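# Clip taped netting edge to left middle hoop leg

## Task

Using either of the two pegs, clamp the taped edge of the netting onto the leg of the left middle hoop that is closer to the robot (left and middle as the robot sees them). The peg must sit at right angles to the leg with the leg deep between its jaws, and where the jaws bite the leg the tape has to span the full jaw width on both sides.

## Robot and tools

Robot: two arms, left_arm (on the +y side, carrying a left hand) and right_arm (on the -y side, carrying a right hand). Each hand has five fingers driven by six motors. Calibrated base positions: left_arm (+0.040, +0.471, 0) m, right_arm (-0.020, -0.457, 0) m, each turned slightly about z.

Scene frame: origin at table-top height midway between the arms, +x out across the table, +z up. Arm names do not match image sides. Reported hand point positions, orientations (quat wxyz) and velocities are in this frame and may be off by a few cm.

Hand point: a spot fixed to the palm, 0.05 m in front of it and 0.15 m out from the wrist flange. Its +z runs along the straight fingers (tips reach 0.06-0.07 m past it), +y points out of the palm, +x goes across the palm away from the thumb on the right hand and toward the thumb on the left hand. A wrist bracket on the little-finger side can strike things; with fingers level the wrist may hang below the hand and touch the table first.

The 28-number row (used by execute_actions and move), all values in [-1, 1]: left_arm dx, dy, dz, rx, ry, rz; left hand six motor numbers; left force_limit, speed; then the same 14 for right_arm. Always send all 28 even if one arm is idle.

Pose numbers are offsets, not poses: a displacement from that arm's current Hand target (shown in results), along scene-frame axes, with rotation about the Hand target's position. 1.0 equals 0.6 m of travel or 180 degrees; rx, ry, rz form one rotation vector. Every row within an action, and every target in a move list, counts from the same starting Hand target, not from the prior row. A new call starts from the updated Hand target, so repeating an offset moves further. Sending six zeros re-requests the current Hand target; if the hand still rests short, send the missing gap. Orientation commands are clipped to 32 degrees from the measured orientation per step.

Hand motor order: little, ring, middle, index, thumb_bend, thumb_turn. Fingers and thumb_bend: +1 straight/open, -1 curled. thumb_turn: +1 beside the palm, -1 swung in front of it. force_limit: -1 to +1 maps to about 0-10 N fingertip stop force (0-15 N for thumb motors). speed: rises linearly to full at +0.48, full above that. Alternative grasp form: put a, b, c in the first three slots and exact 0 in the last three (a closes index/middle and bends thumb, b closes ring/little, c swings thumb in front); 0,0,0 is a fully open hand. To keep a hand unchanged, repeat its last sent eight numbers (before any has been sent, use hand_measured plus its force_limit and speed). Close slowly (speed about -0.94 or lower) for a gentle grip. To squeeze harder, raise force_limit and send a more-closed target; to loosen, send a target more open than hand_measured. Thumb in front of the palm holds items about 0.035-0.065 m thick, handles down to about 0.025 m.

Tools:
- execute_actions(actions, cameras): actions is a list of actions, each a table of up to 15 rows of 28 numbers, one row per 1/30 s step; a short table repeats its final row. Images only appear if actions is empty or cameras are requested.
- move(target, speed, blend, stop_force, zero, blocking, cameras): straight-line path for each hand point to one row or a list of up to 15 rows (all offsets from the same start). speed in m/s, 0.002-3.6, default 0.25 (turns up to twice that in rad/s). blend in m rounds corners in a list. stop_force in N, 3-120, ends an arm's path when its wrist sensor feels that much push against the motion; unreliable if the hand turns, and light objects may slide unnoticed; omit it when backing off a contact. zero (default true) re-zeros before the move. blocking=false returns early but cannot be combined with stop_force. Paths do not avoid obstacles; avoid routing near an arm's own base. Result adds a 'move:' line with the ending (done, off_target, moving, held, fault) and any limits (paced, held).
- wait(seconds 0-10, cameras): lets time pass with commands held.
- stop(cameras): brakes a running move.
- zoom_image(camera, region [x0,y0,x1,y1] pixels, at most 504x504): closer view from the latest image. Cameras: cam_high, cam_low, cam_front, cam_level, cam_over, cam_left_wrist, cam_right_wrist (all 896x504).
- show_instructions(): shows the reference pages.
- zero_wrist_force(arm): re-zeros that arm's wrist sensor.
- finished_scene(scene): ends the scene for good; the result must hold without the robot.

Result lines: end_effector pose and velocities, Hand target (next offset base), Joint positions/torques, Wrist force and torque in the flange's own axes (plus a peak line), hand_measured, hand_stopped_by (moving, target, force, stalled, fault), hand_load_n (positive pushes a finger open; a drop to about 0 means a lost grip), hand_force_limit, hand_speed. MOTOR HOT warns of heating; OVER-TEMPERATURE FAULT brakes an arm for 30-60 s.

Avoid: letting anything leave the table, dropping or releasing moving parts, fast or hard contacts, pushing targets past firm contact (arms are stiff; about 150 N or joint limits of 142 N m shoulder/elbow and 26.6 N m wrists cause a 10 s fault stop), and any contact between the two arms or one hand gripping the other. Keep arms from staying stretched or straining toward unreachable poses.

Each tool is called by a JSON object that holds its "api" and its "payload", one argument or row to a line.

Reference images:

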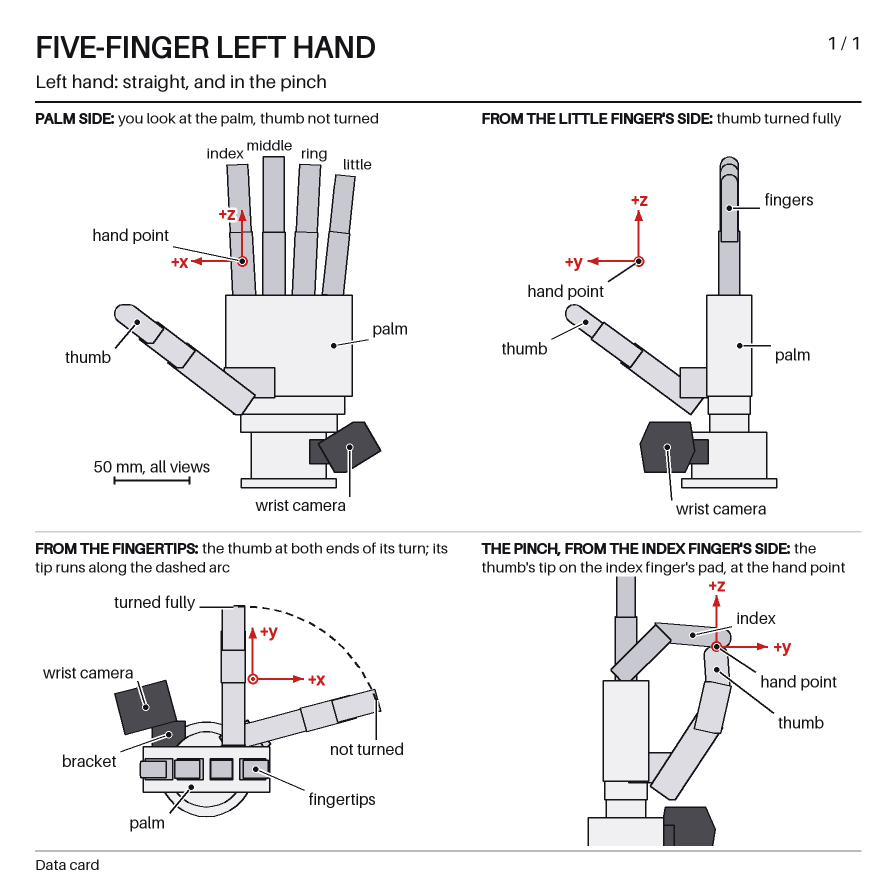

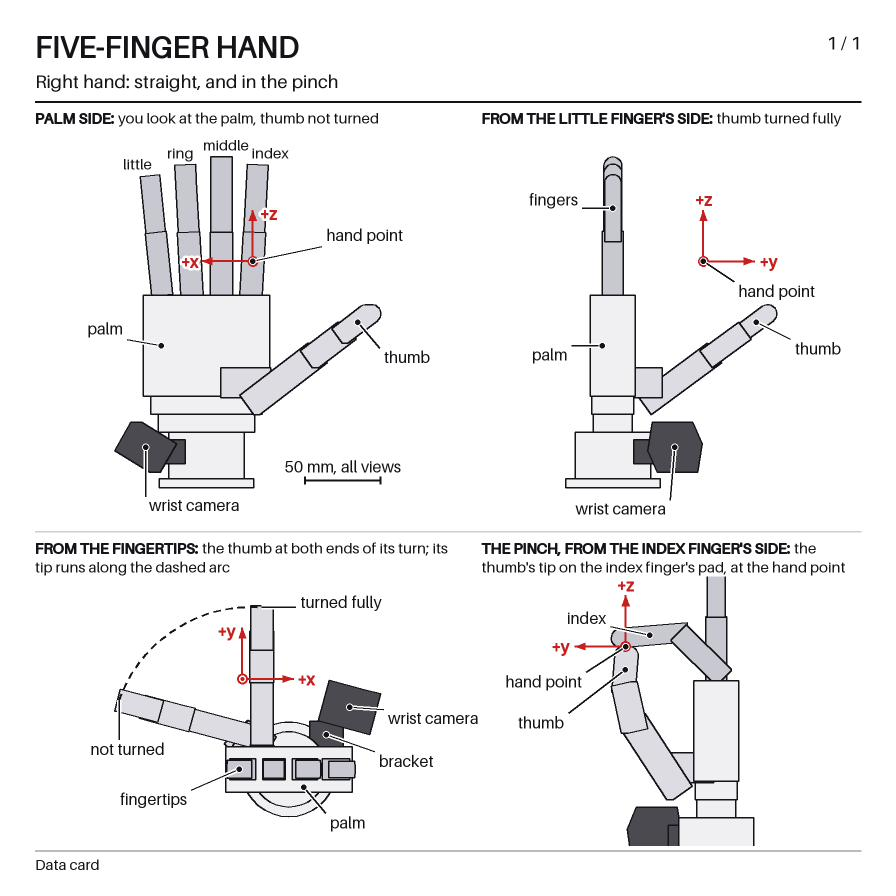

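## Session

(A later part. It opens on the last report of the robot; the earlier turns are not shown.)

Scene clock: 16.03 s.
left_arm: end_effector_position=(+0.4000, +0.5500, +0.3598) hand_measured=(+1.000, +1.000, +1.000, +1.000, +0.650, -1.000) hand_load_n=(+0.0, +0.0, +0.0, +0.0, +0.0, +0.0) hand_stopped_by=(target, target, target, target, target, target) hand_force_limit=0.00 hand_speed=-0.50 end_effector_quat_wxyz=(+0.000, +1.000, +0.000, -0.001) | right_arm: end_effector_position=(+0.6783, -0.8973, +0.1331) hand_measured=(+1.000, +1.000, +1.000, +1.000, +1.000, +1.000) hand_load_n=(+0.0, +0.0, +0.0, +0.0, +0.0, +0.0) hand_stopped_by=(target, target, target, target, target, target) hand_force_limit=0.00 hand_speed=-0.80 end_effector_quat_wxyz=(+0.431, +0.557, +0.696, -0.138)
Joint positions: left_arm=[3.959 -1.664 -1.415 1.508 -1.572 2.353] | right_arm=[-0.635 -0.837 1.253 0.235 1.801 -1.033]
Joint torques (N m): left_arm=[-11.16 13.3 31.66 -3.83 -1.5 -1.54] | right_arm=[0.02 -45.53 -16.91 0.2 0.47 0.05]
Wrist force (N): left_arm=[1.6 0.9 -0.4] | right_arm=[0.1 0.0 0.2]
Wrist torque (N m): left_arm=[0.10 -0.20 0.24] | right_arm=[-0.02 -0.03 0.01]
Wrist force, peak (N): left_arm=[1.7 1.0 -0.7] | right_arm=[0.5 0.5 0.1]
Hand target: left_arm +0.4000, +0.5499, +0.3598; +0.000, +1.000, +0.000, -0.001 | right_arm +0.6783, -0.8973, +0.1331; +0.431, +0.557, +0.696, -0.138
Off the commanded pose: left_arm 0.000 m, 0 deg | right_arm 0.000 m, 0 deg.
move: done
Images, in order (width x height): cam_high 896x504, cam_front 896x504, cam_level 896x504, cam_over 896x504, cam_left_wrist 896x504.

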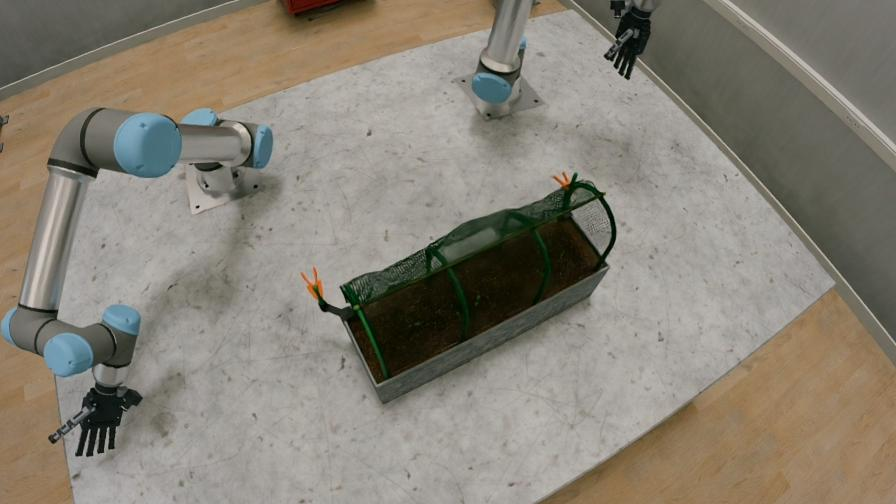

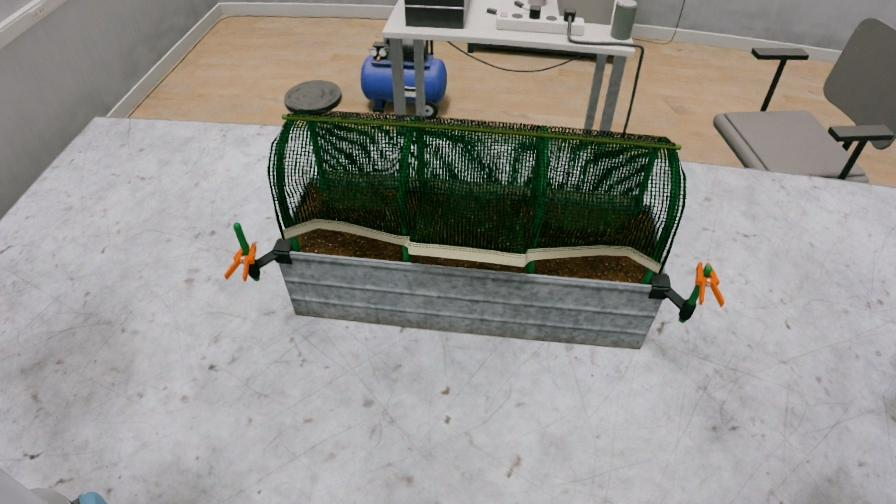

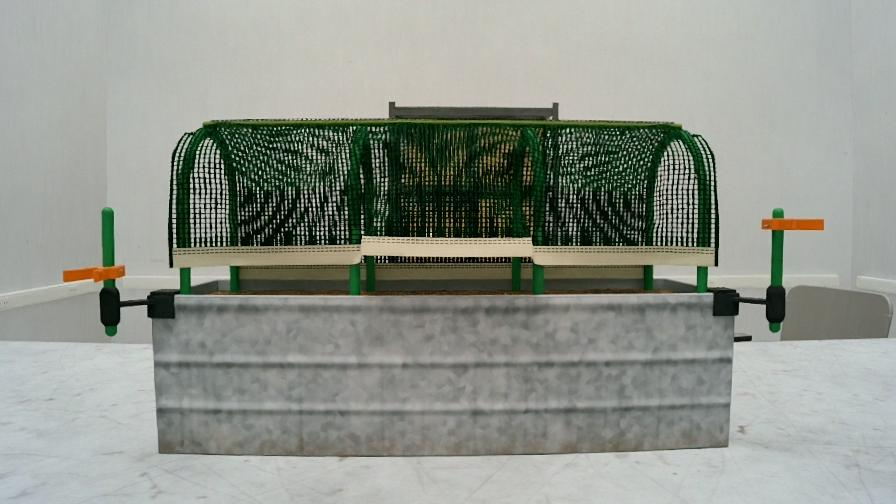

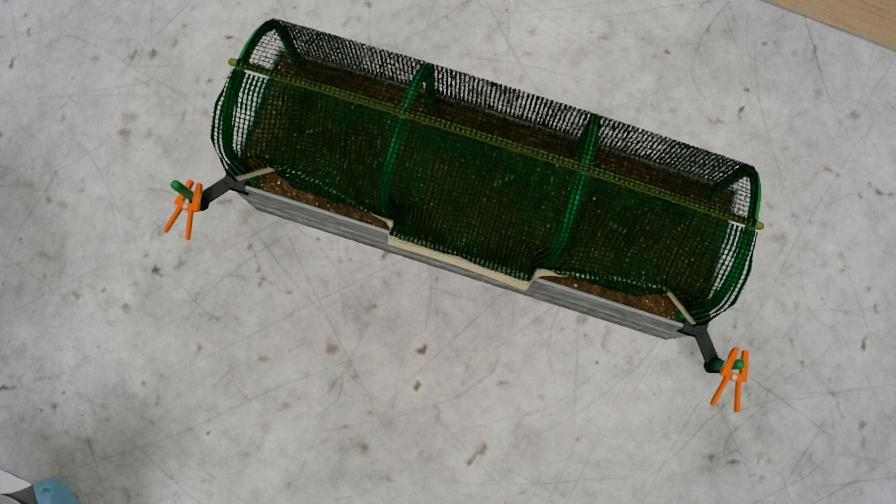

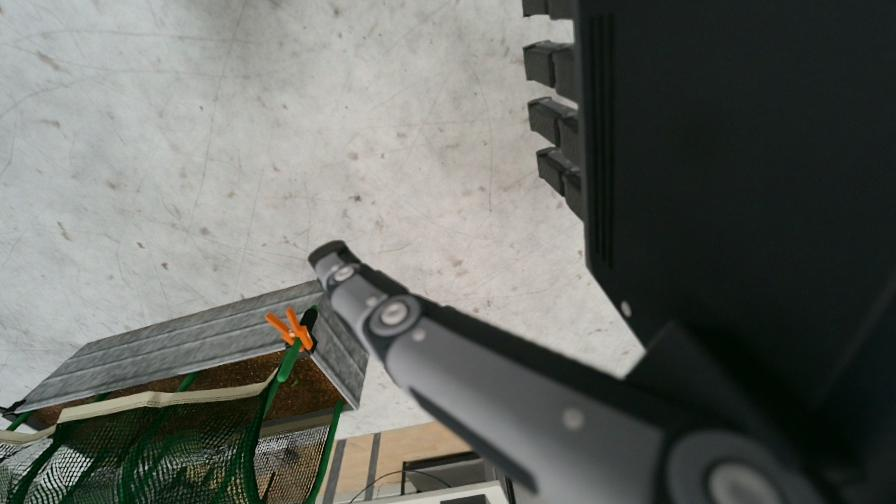

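{"api": "move", "payload": {
  "target": [0.1667, -0.2, 0.0667, 0, 0, 0, 0,0,1,0,0,0, 0, -0.5, 0,0,0,0,0,0, 0,0,0,0,0,0, 0, -0.8],
  "speed": 0.25,
  "cameras": ["all"]
}}

Scene clock: 19.37 s.
left_arm: end_effector_position=(+0.4999, +0.4300, +0.3998) hand_measured=(+1.000, +1.000, +1.000, +1.000, +0.650, -1.000) hand_load_n=(+0.0, +0.0, +0.0, +0.0, +0.0, +0.0) hand_stopped_by=(target, target, target, target, target, target) hand_force_limit=0.00 hand_speed=-0.50 end_effector_quat_wxyz=(+0.000, +1.000, +0.000, -0.001) | right_arm: end_effector_position=(+0.6783, -0.8973, +0.1331) hand_measured=(+1.000, +1.000, +1.000, +1.000, +1.000, +1.000) hand_load_n=(+0.0, +0.0, +0.0, +0.0, +0.0, +0.0) hand_stopped_by=(target, target, target, target, target, target) hand_force_limit=0.00 hand_speed=-0.80 end_effector_quat_wxyz=(+0.431, +0.557, +0.696, -0.138)
Joint positions: left_arm=[3.537 -1.868 -1.066 1.361 -1.572 1.931] | right_arm=[-0.635 -0.837 1.253 0.235 1.801 -1.033]
Joint torques (N m): left_arm=[-11.87 19.3 29.49 -4.39 -1.35 -1.92] | right_arm=[0.54 -45.51 -17.83 0.23 0.51 0.02]
Wrist force (N): left_arm=[1.7 0.5 -0.5] | right_arm=[0.3 0.2 -0.2]
Wrist torque (N m): left_arm=[0.00 -0.20 0.24] | right_arm=[0.06 -0.04 0.03]
Wrist force, peak (N): left_arm=[2.1 1.4 -0.8] | right_arm=[0.4 0.5 0.2]
Hand target: left_arm +0.5000, +0.4299, +0.3998; +0.000, +1.000, +0.000, -0.001 | right_arm +0.6783, -0.8973, +0.1331; +0.431, +0.557, +0.696, -0.138
Off the commanded pose: left_arm 0.000 m, 0 deg | right_arm 0.000 m, 0 deg.
move: done

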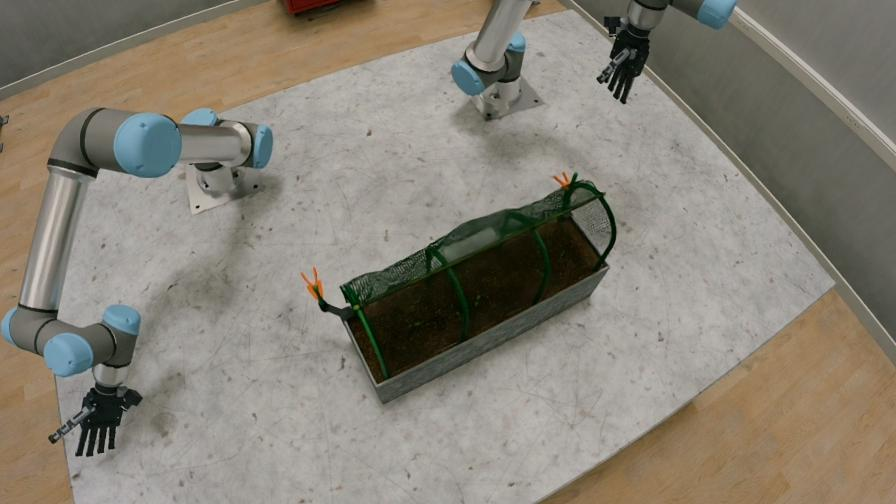

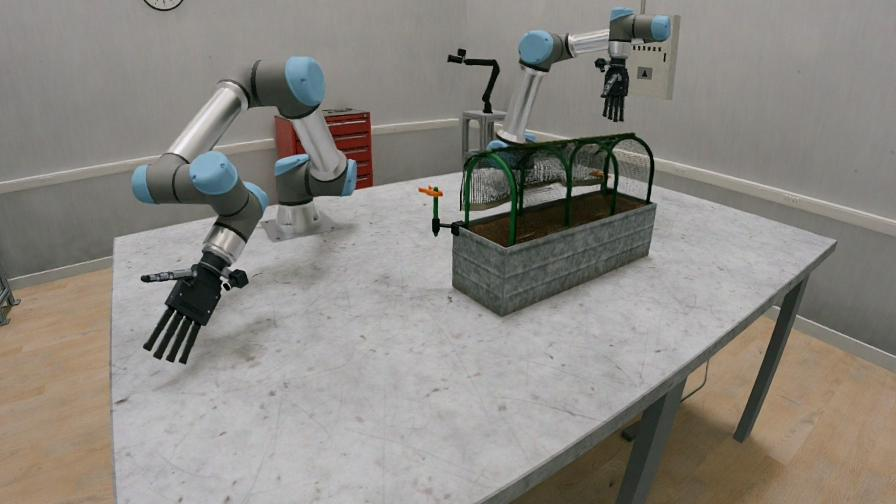

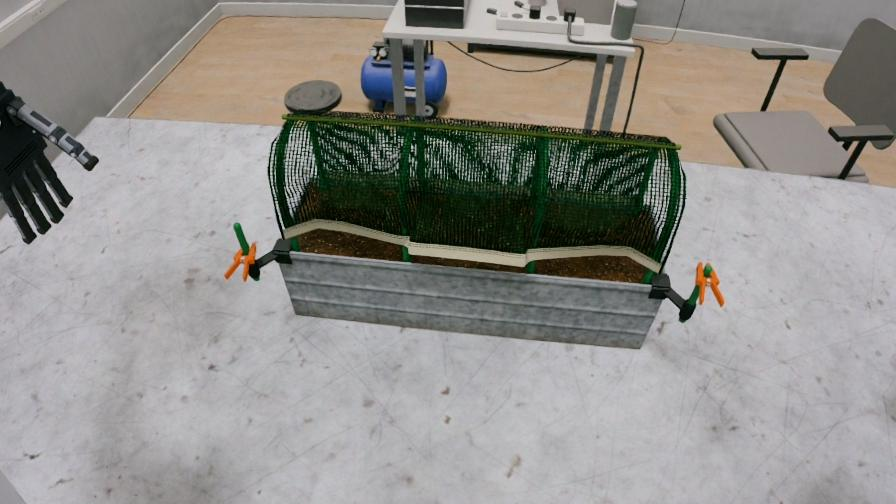

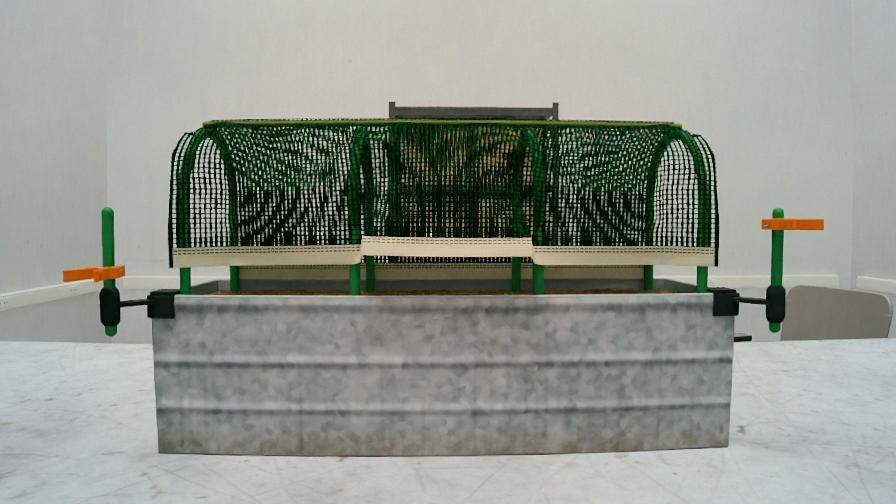

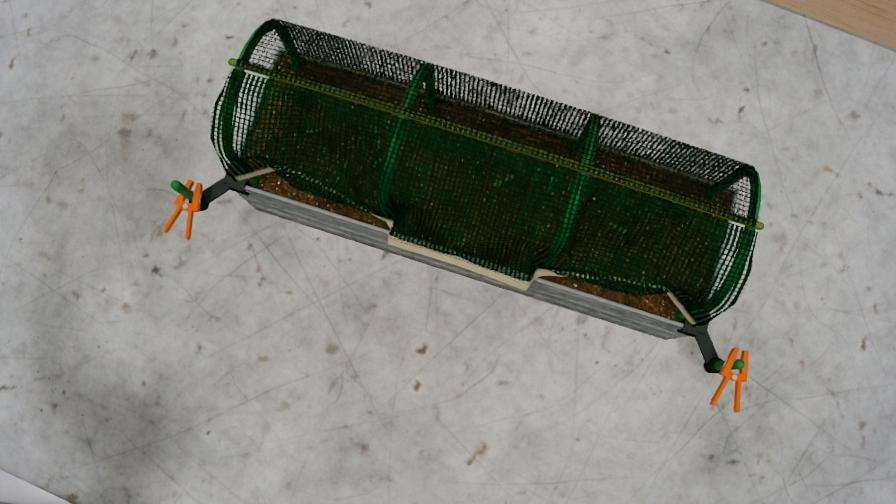

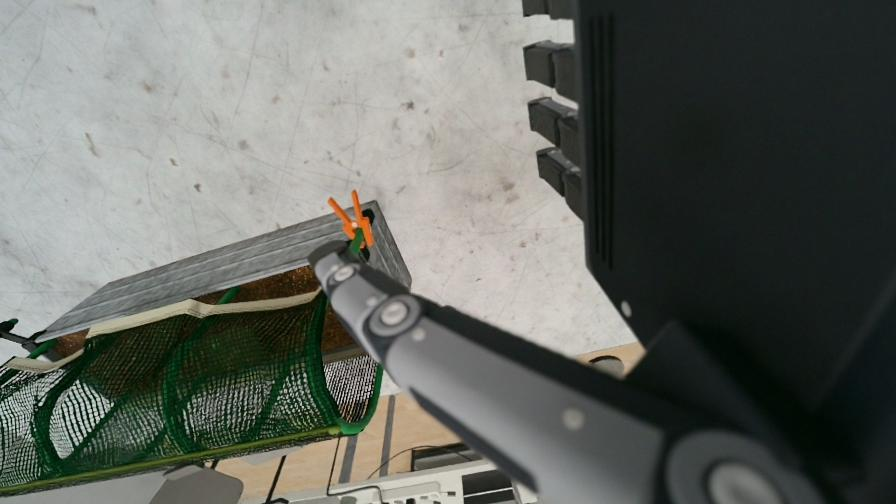

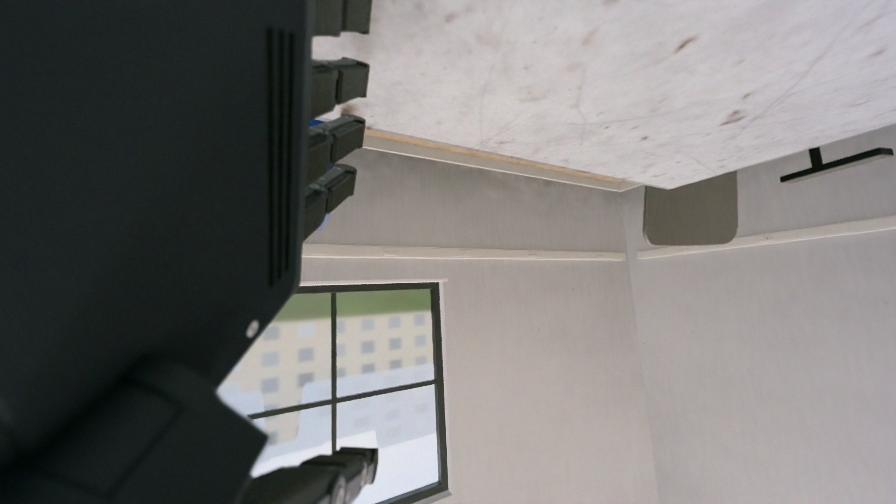

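{"api": "move", "payload": {
  "target": [0.0667, -0.1333, -0.0667, 0, 0, 0, 0,0,1,0,0,0, 0, -0.5, 0,0,0,0,0,0, 0,0,0,0,0,0, 0, -0.8],
  "speed": 0.25,
  "cameras": ["cam_high", "cam_front", "cam_level", "cam_over", "cam_left_wrist"]
}}

Scene clock: 21.57 s.
left_arm: end_effector_position=(+0.5399, +0.3501, +0.3599) hand_measured=(+1.000, +1.000, +1.000, +1.000, +0.650, -1.000) hand_load_n=(+0.0, +0.0, +0.0, +0.0, +0.0, +0.0) hand_stopped_by=(target, target, target, target, target, target) hand_force_limit=0.00 hand_speed=-0.50 end_effector_quat_wxyz=(+0.000, +1.000, +0.000, -0.001) | right_arm: end_effector_position=(+0.6783, -0.8973, +0.1331) hand_measured=(+1.000, +1.000, +1.000, +1.000, +1.000, +1.000) hand_load_n=(+0.0, +0.0, +0.0, +0.0, +0.0, +0.0) hand_stopped_by=(target, target, target, target, target, target) hand_force_limit=0.00 hand_speed=-0.80 end_effector_quat_wxyz=(+0.431, +0.557, +0.696, -0.138)
Joint positions: left_arm=[3.334 -1.971 -1.028 1.426 -1.571 1.728] | right_arm=[-0.635 -0.837 1.253 0.235 1.801 -1.033]
Joint torques (N m): left_arm=[-9.81 26.52 31.56 -2.33 -1.52 -1.73] | right_arm=[0.52 -45.03 -16.71 0.22 0.51 0.04]
Wrist force (N): left_arm=[1.6 0.6 -0.5] | right_arm=[0.0 0.0 0.1]
Wrist torque (N m): left_arm=[0.03 -0.20 0.21] | right_arm=[-0.01 0.00 0.00]
Wrist force, peak (N): left_arm=[2.1 1.8 0.2] | right_arm=[0.4 0.2 -0.1]
Hand target: left_arm +0.5400, +0.3499, +0.3598; +0.000, +1.000, +0.000, -0.001 | right_arm +0.6783, -0.8973, +0.1331; +0.431, +0.557, +0.696, -0.138
Off the commanded pose: left_arm 0.000 m, 0 deg | right_arm 0.000 m, 0 deg.
move: done
Images, in order (width x height): cam_high 896x504, cam_front 896x504, cam_level 896x504, cam_over 896x504, cam_left_wrist 896x504.

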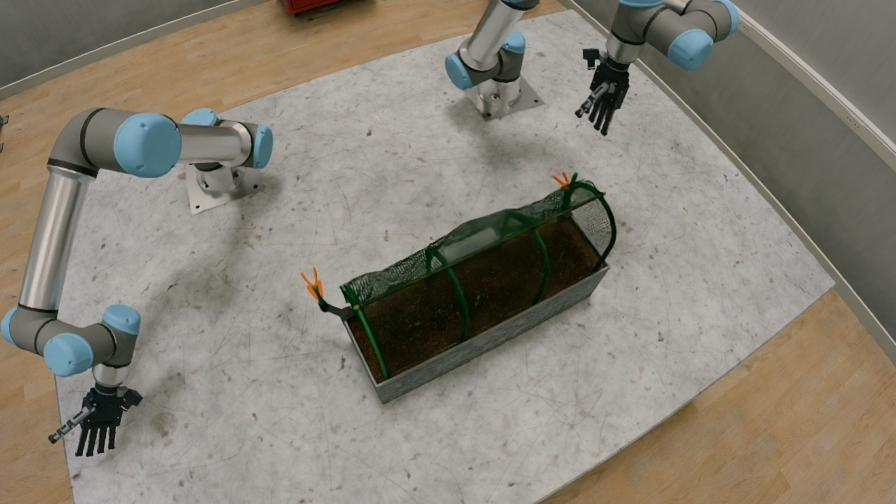

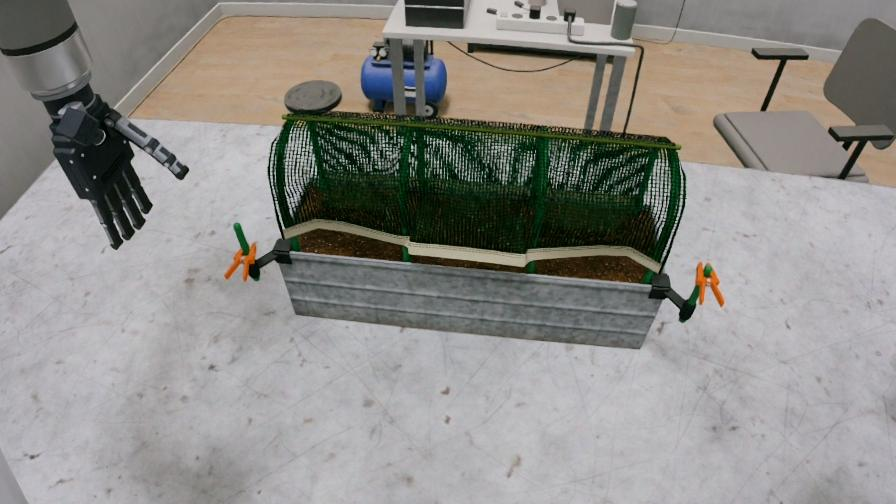

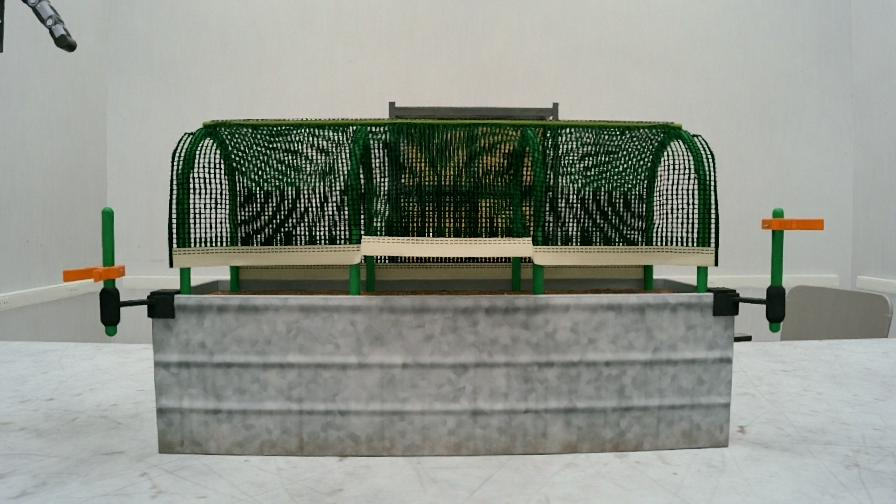

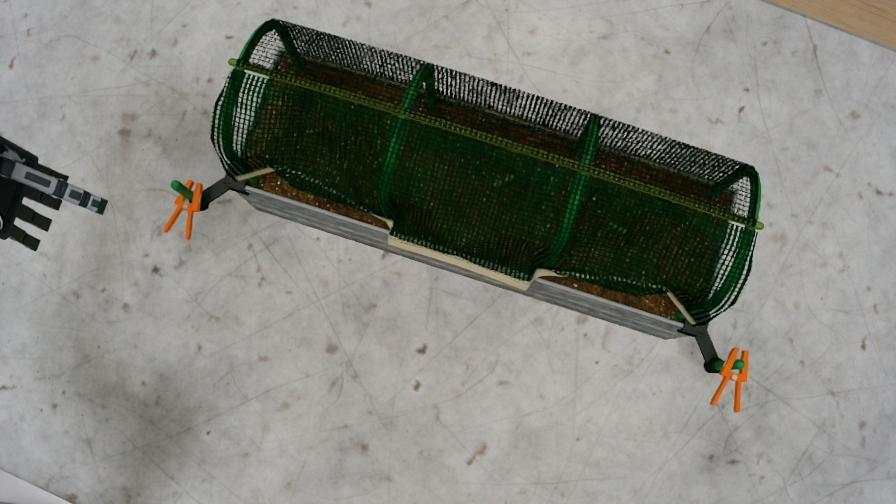

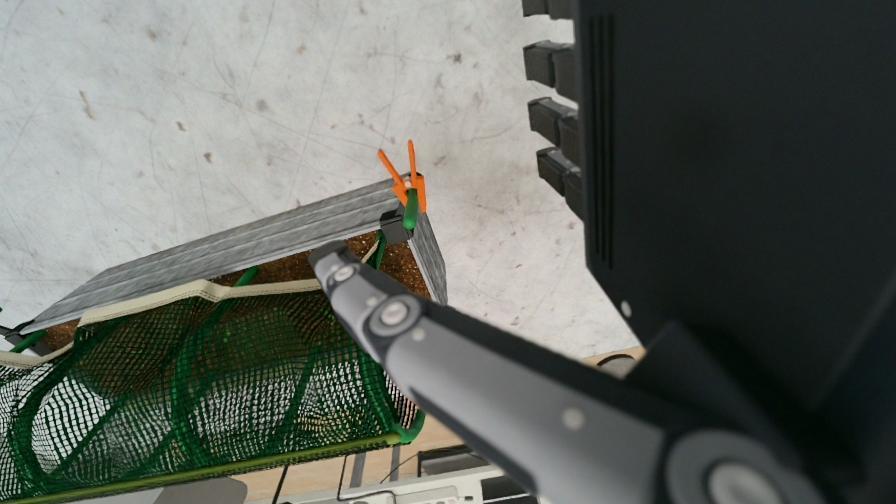

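{"api": "move", "payload": {
  "target": [-0.1167, 0, -0.2, 0, 0, 0, 0,0,1,0,0,0, 0, -0.5, 0,0,0,0,0,0, 0,0,0,0,0,0, 0, -0.8],
  "speed": 0.25,
  "cameras": ["cam_high", "cam_front", "cam_level", "cam_over", "cam_left_wrist"]
}}

Scene clock: 23.53 s.
left_arm: end_effector_position=(+0.4700, +0.3499, +0.2399) hand_measured=(+1.000, +1.000, +1.000, +1.000, +0.650, -1.000) hand_load_n=(+0.0, +0.0, +0.0, +0.0, +0.0, +0.0) hand_stopped_by=(target, target, target, target, target, target) hand_force_limit=0.00 hand_speed=-0.50 end_effector_quat_wxyz=(+0.000, +1.000, +0.000, -0.001) | right_arm: end_effector_position=(+0.6783, -0.8973, +0.1331) hand_measured=(+1.000, +1.000, +1.000, +1.000, +1.000, +1.000) hand_load_n=(+0.0, +0.0, +0.0, +0.0, +0.0, +0.0) hand_stopped_by=(target, target, target, target, target, target) hand_force_limit=0.00 hand_speed=-0.80 end_effector_quat_wxyz=(+0.431, +0.557, +0.696, -0.138)
Joint positions: left_arm=[3.362 -1.804 -1.558 1.79 -1.572 1.756] | right_arm=[-0.635 -0.837 1.253 0.235 1.801 -1.033]
Joint torques (N m): left_arm=[9.43 36.95 2.91 -0.89 1.66 1.93] | right_arm=[0.3 -45.44 -17.42 0.24 0.56 0.06]
Wrist force (N): left_arm=[1.5 0.9 -0.2] | right_arm=[-0.1 0.2 0.0]
Wrist torque (N m): left_arm=[0.09 -0.15 0.02] | right_arm=[0.03 0.01 0.00]
Wrist force, peak (N): left_arm=[2.0 0.8 -1.2] | right_arm=[0.3 0.4 0.2]
Hand target: left_arm +0.4700, +0.3499, +0.2398; +0.000, +1.000, +0.000, -0.001 | right_arm +0.6783, -0.8973, +0.1331; +0.431, +0.557, +0.696, -0.138
Off the commanded pose: left_arm 0.000 m, 0 deg | right_arm 0.000 m, 0 deg.
move: done
Images, in order (width x height): cam_high 896x504, cam_front 896x504, cam_level 896x504, cam_over 896x504, cam_left_wrist 896x504.

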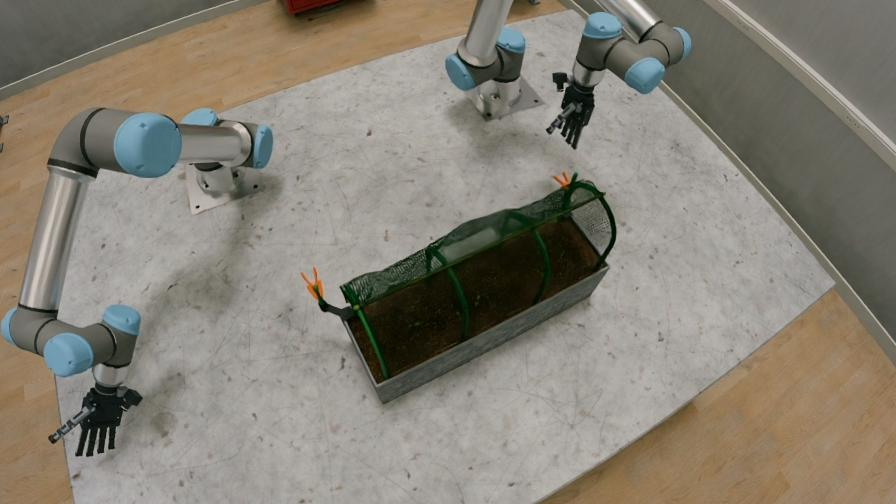

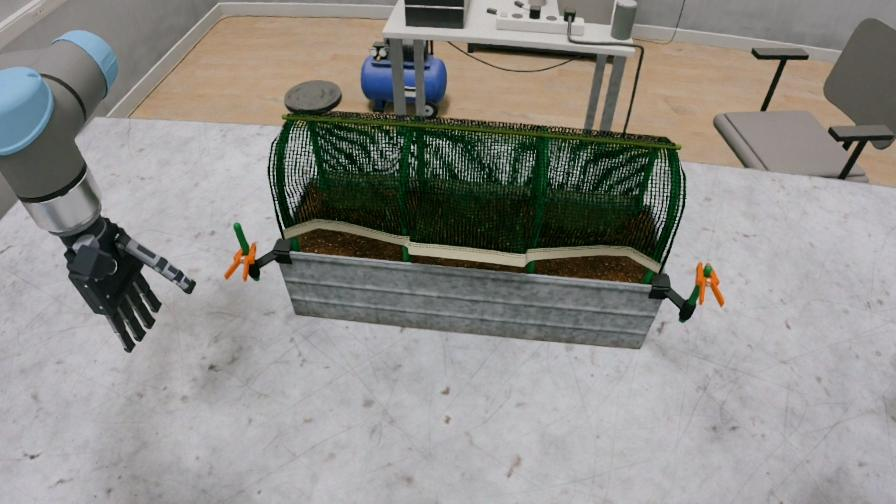

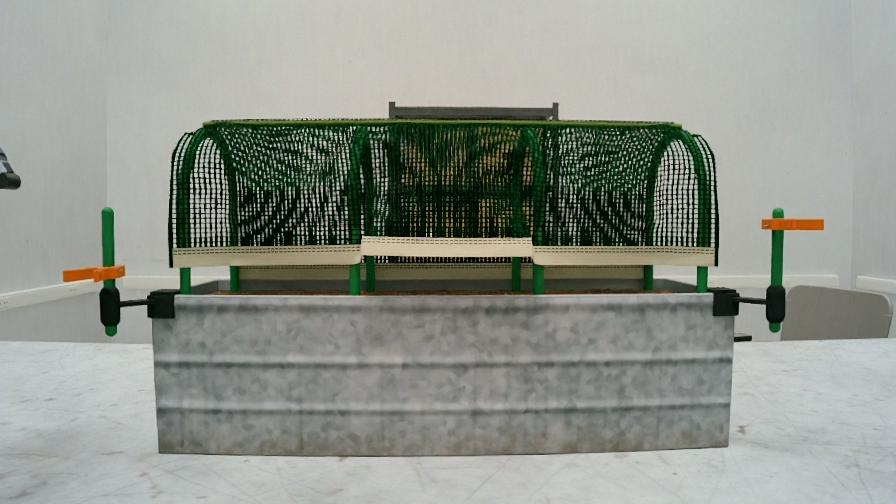

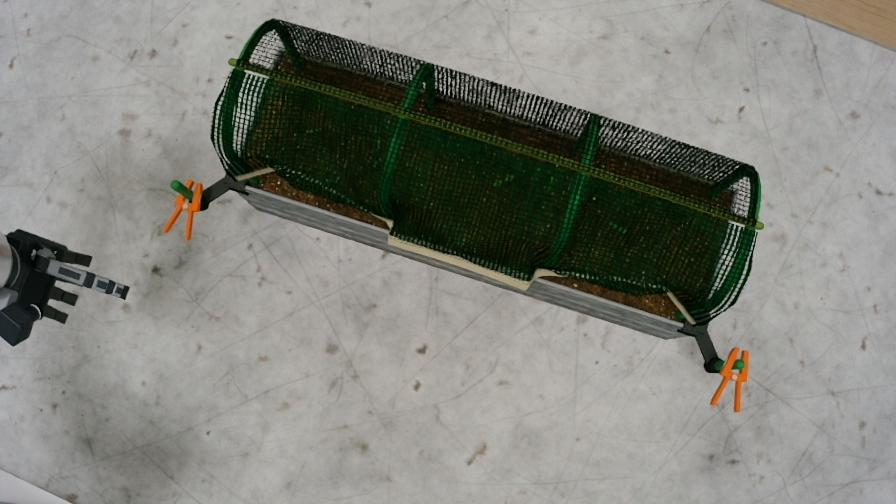

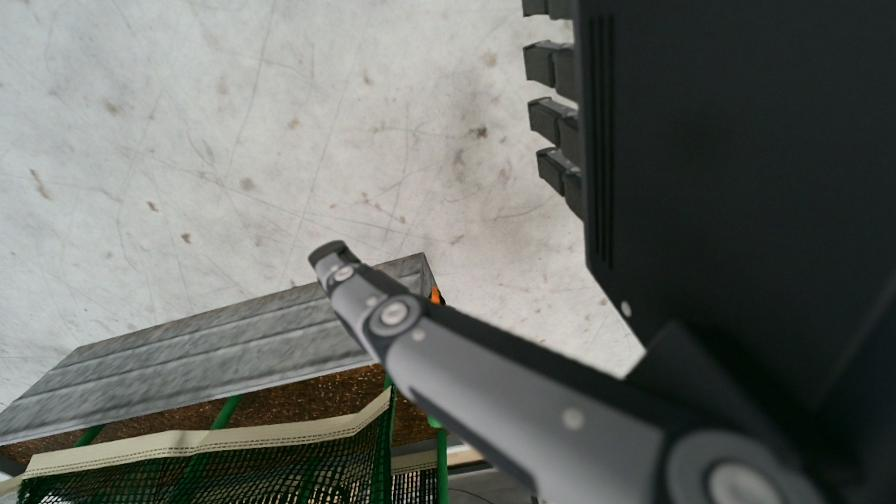

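{"api": "move", "payload": {
  "target": [0, -0.1, 0, 0, 0, 0, 0,0,1,0,0,0, 0, -0.5, 0,0,0,0,0,0, 0,0,0,0,0,0, 0, -0.8],
  "speed": 0.2,
  "cameras": ["cam_high", "cam_front", "cam_level", "cam_over", "cam_left_wrist"]
}}

Scene clock: 25.43 s.
left_arm: end_effector_position=(+0.4700, +0.2901, +0.2398) hand_measured=(+1.000, +1.000, +1.000, +1.000, +0.650, -1.000) hand_load_n=(+0.0, +0.0, +0.0, +0.0, +0.0, +0.0) hand_stopped_by=(target, target, target, target, target, target) hand_force_limit=0.00 hand_speed=-0.50 end_effector_quat_wxyz=(+0.000, +1.000, +0.000, -0.001) | right_arm: end_effector_position=(+0.6783, -0.8973, +0.1331) hand_measured=(+1.000, +1.000, +1.000, +1.000, +1.000, +1.000) hand_load_n=(+0.0, +0.0, +0.0, +0.0, +0.0, +0.0) hand_stopped_by=(target, target, target, target, target, target) hand_force_limit=0.00 hand_speed=-0.80 end_effector_quat_wxyz=(+0.431, +0.557, +0.696, -0.138)
Joint positions: left_arm=[3.209 -1.836 -1.518 1.782 -1.571 1.602] | right_arm=[-0.635 -0.837 1.253 0.235 1.801 -1.033]
Joint torques (N m): left_arm=[-12.85 20.5 28.73 -4.08 -1.52 -1.5] | right_arm=[0.25 -44.93 -17.48 0.21 0.5 -0.01]
Wrist force (N): left_arm=[1.7 0.6 0.1] | right_arm=[0.0 0.0 0.0]
Wrist torque (N m): left_arm=[0.02 -0.20 0.25] | right_arm=[0.01 -0.01 0.01]
Wrist force, peak (N): left_arm=[1.5 1.3 -0.3] | right_arm=[0.5 0.2 0.0]
Hand target: left_arm +0.4700, +0.2899, +0.2398; +0.000, +1.000, +0.000, -0.001 | right_arm +0.6783, -0.8973, +0.1331; +0.431, +0.557, +0.696, -0.138
Off the commanded pose: left_arm 0.000 m, 0 deg | right_arm 0.000 m, 0 deg.
move: done
Images, in order (width x height): cam_high 896x504, cam_front 896x504, cam_level 896x504, cam_over 896x504, cam_left_wrist 896x504.

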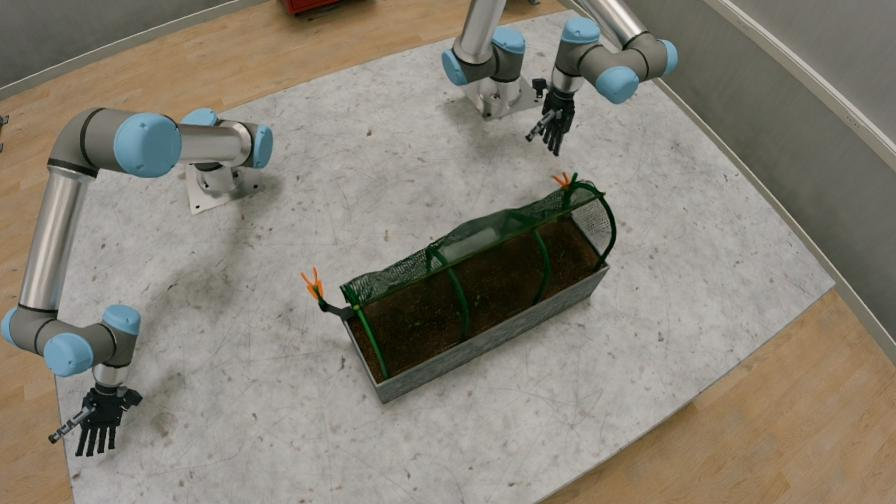

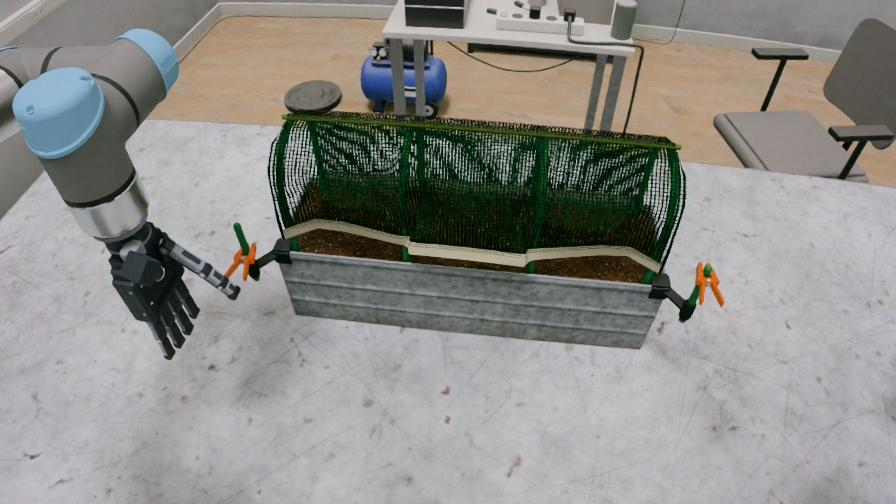

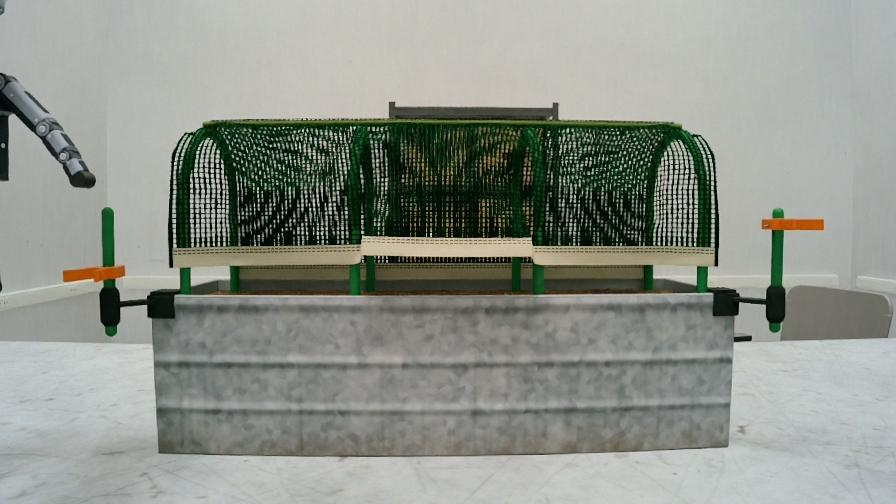

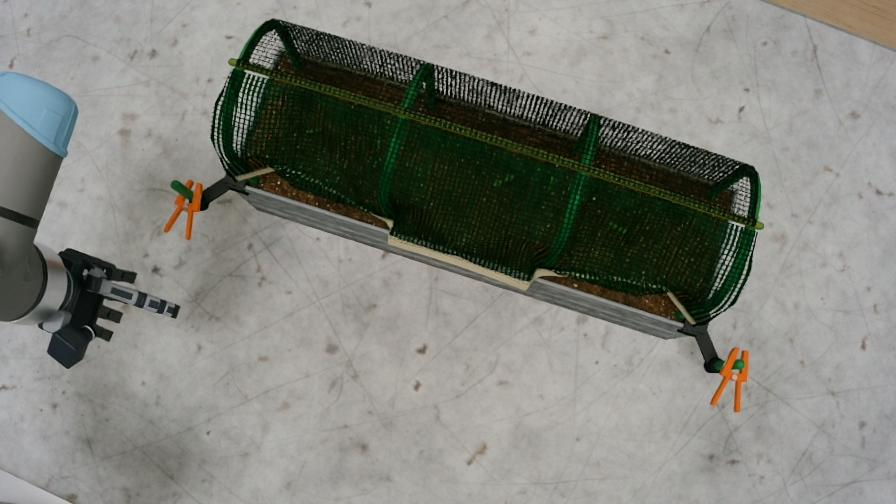

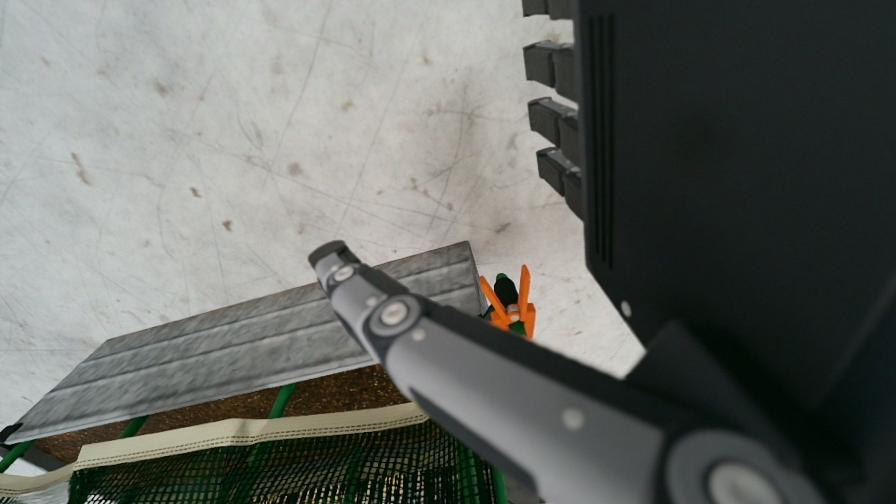

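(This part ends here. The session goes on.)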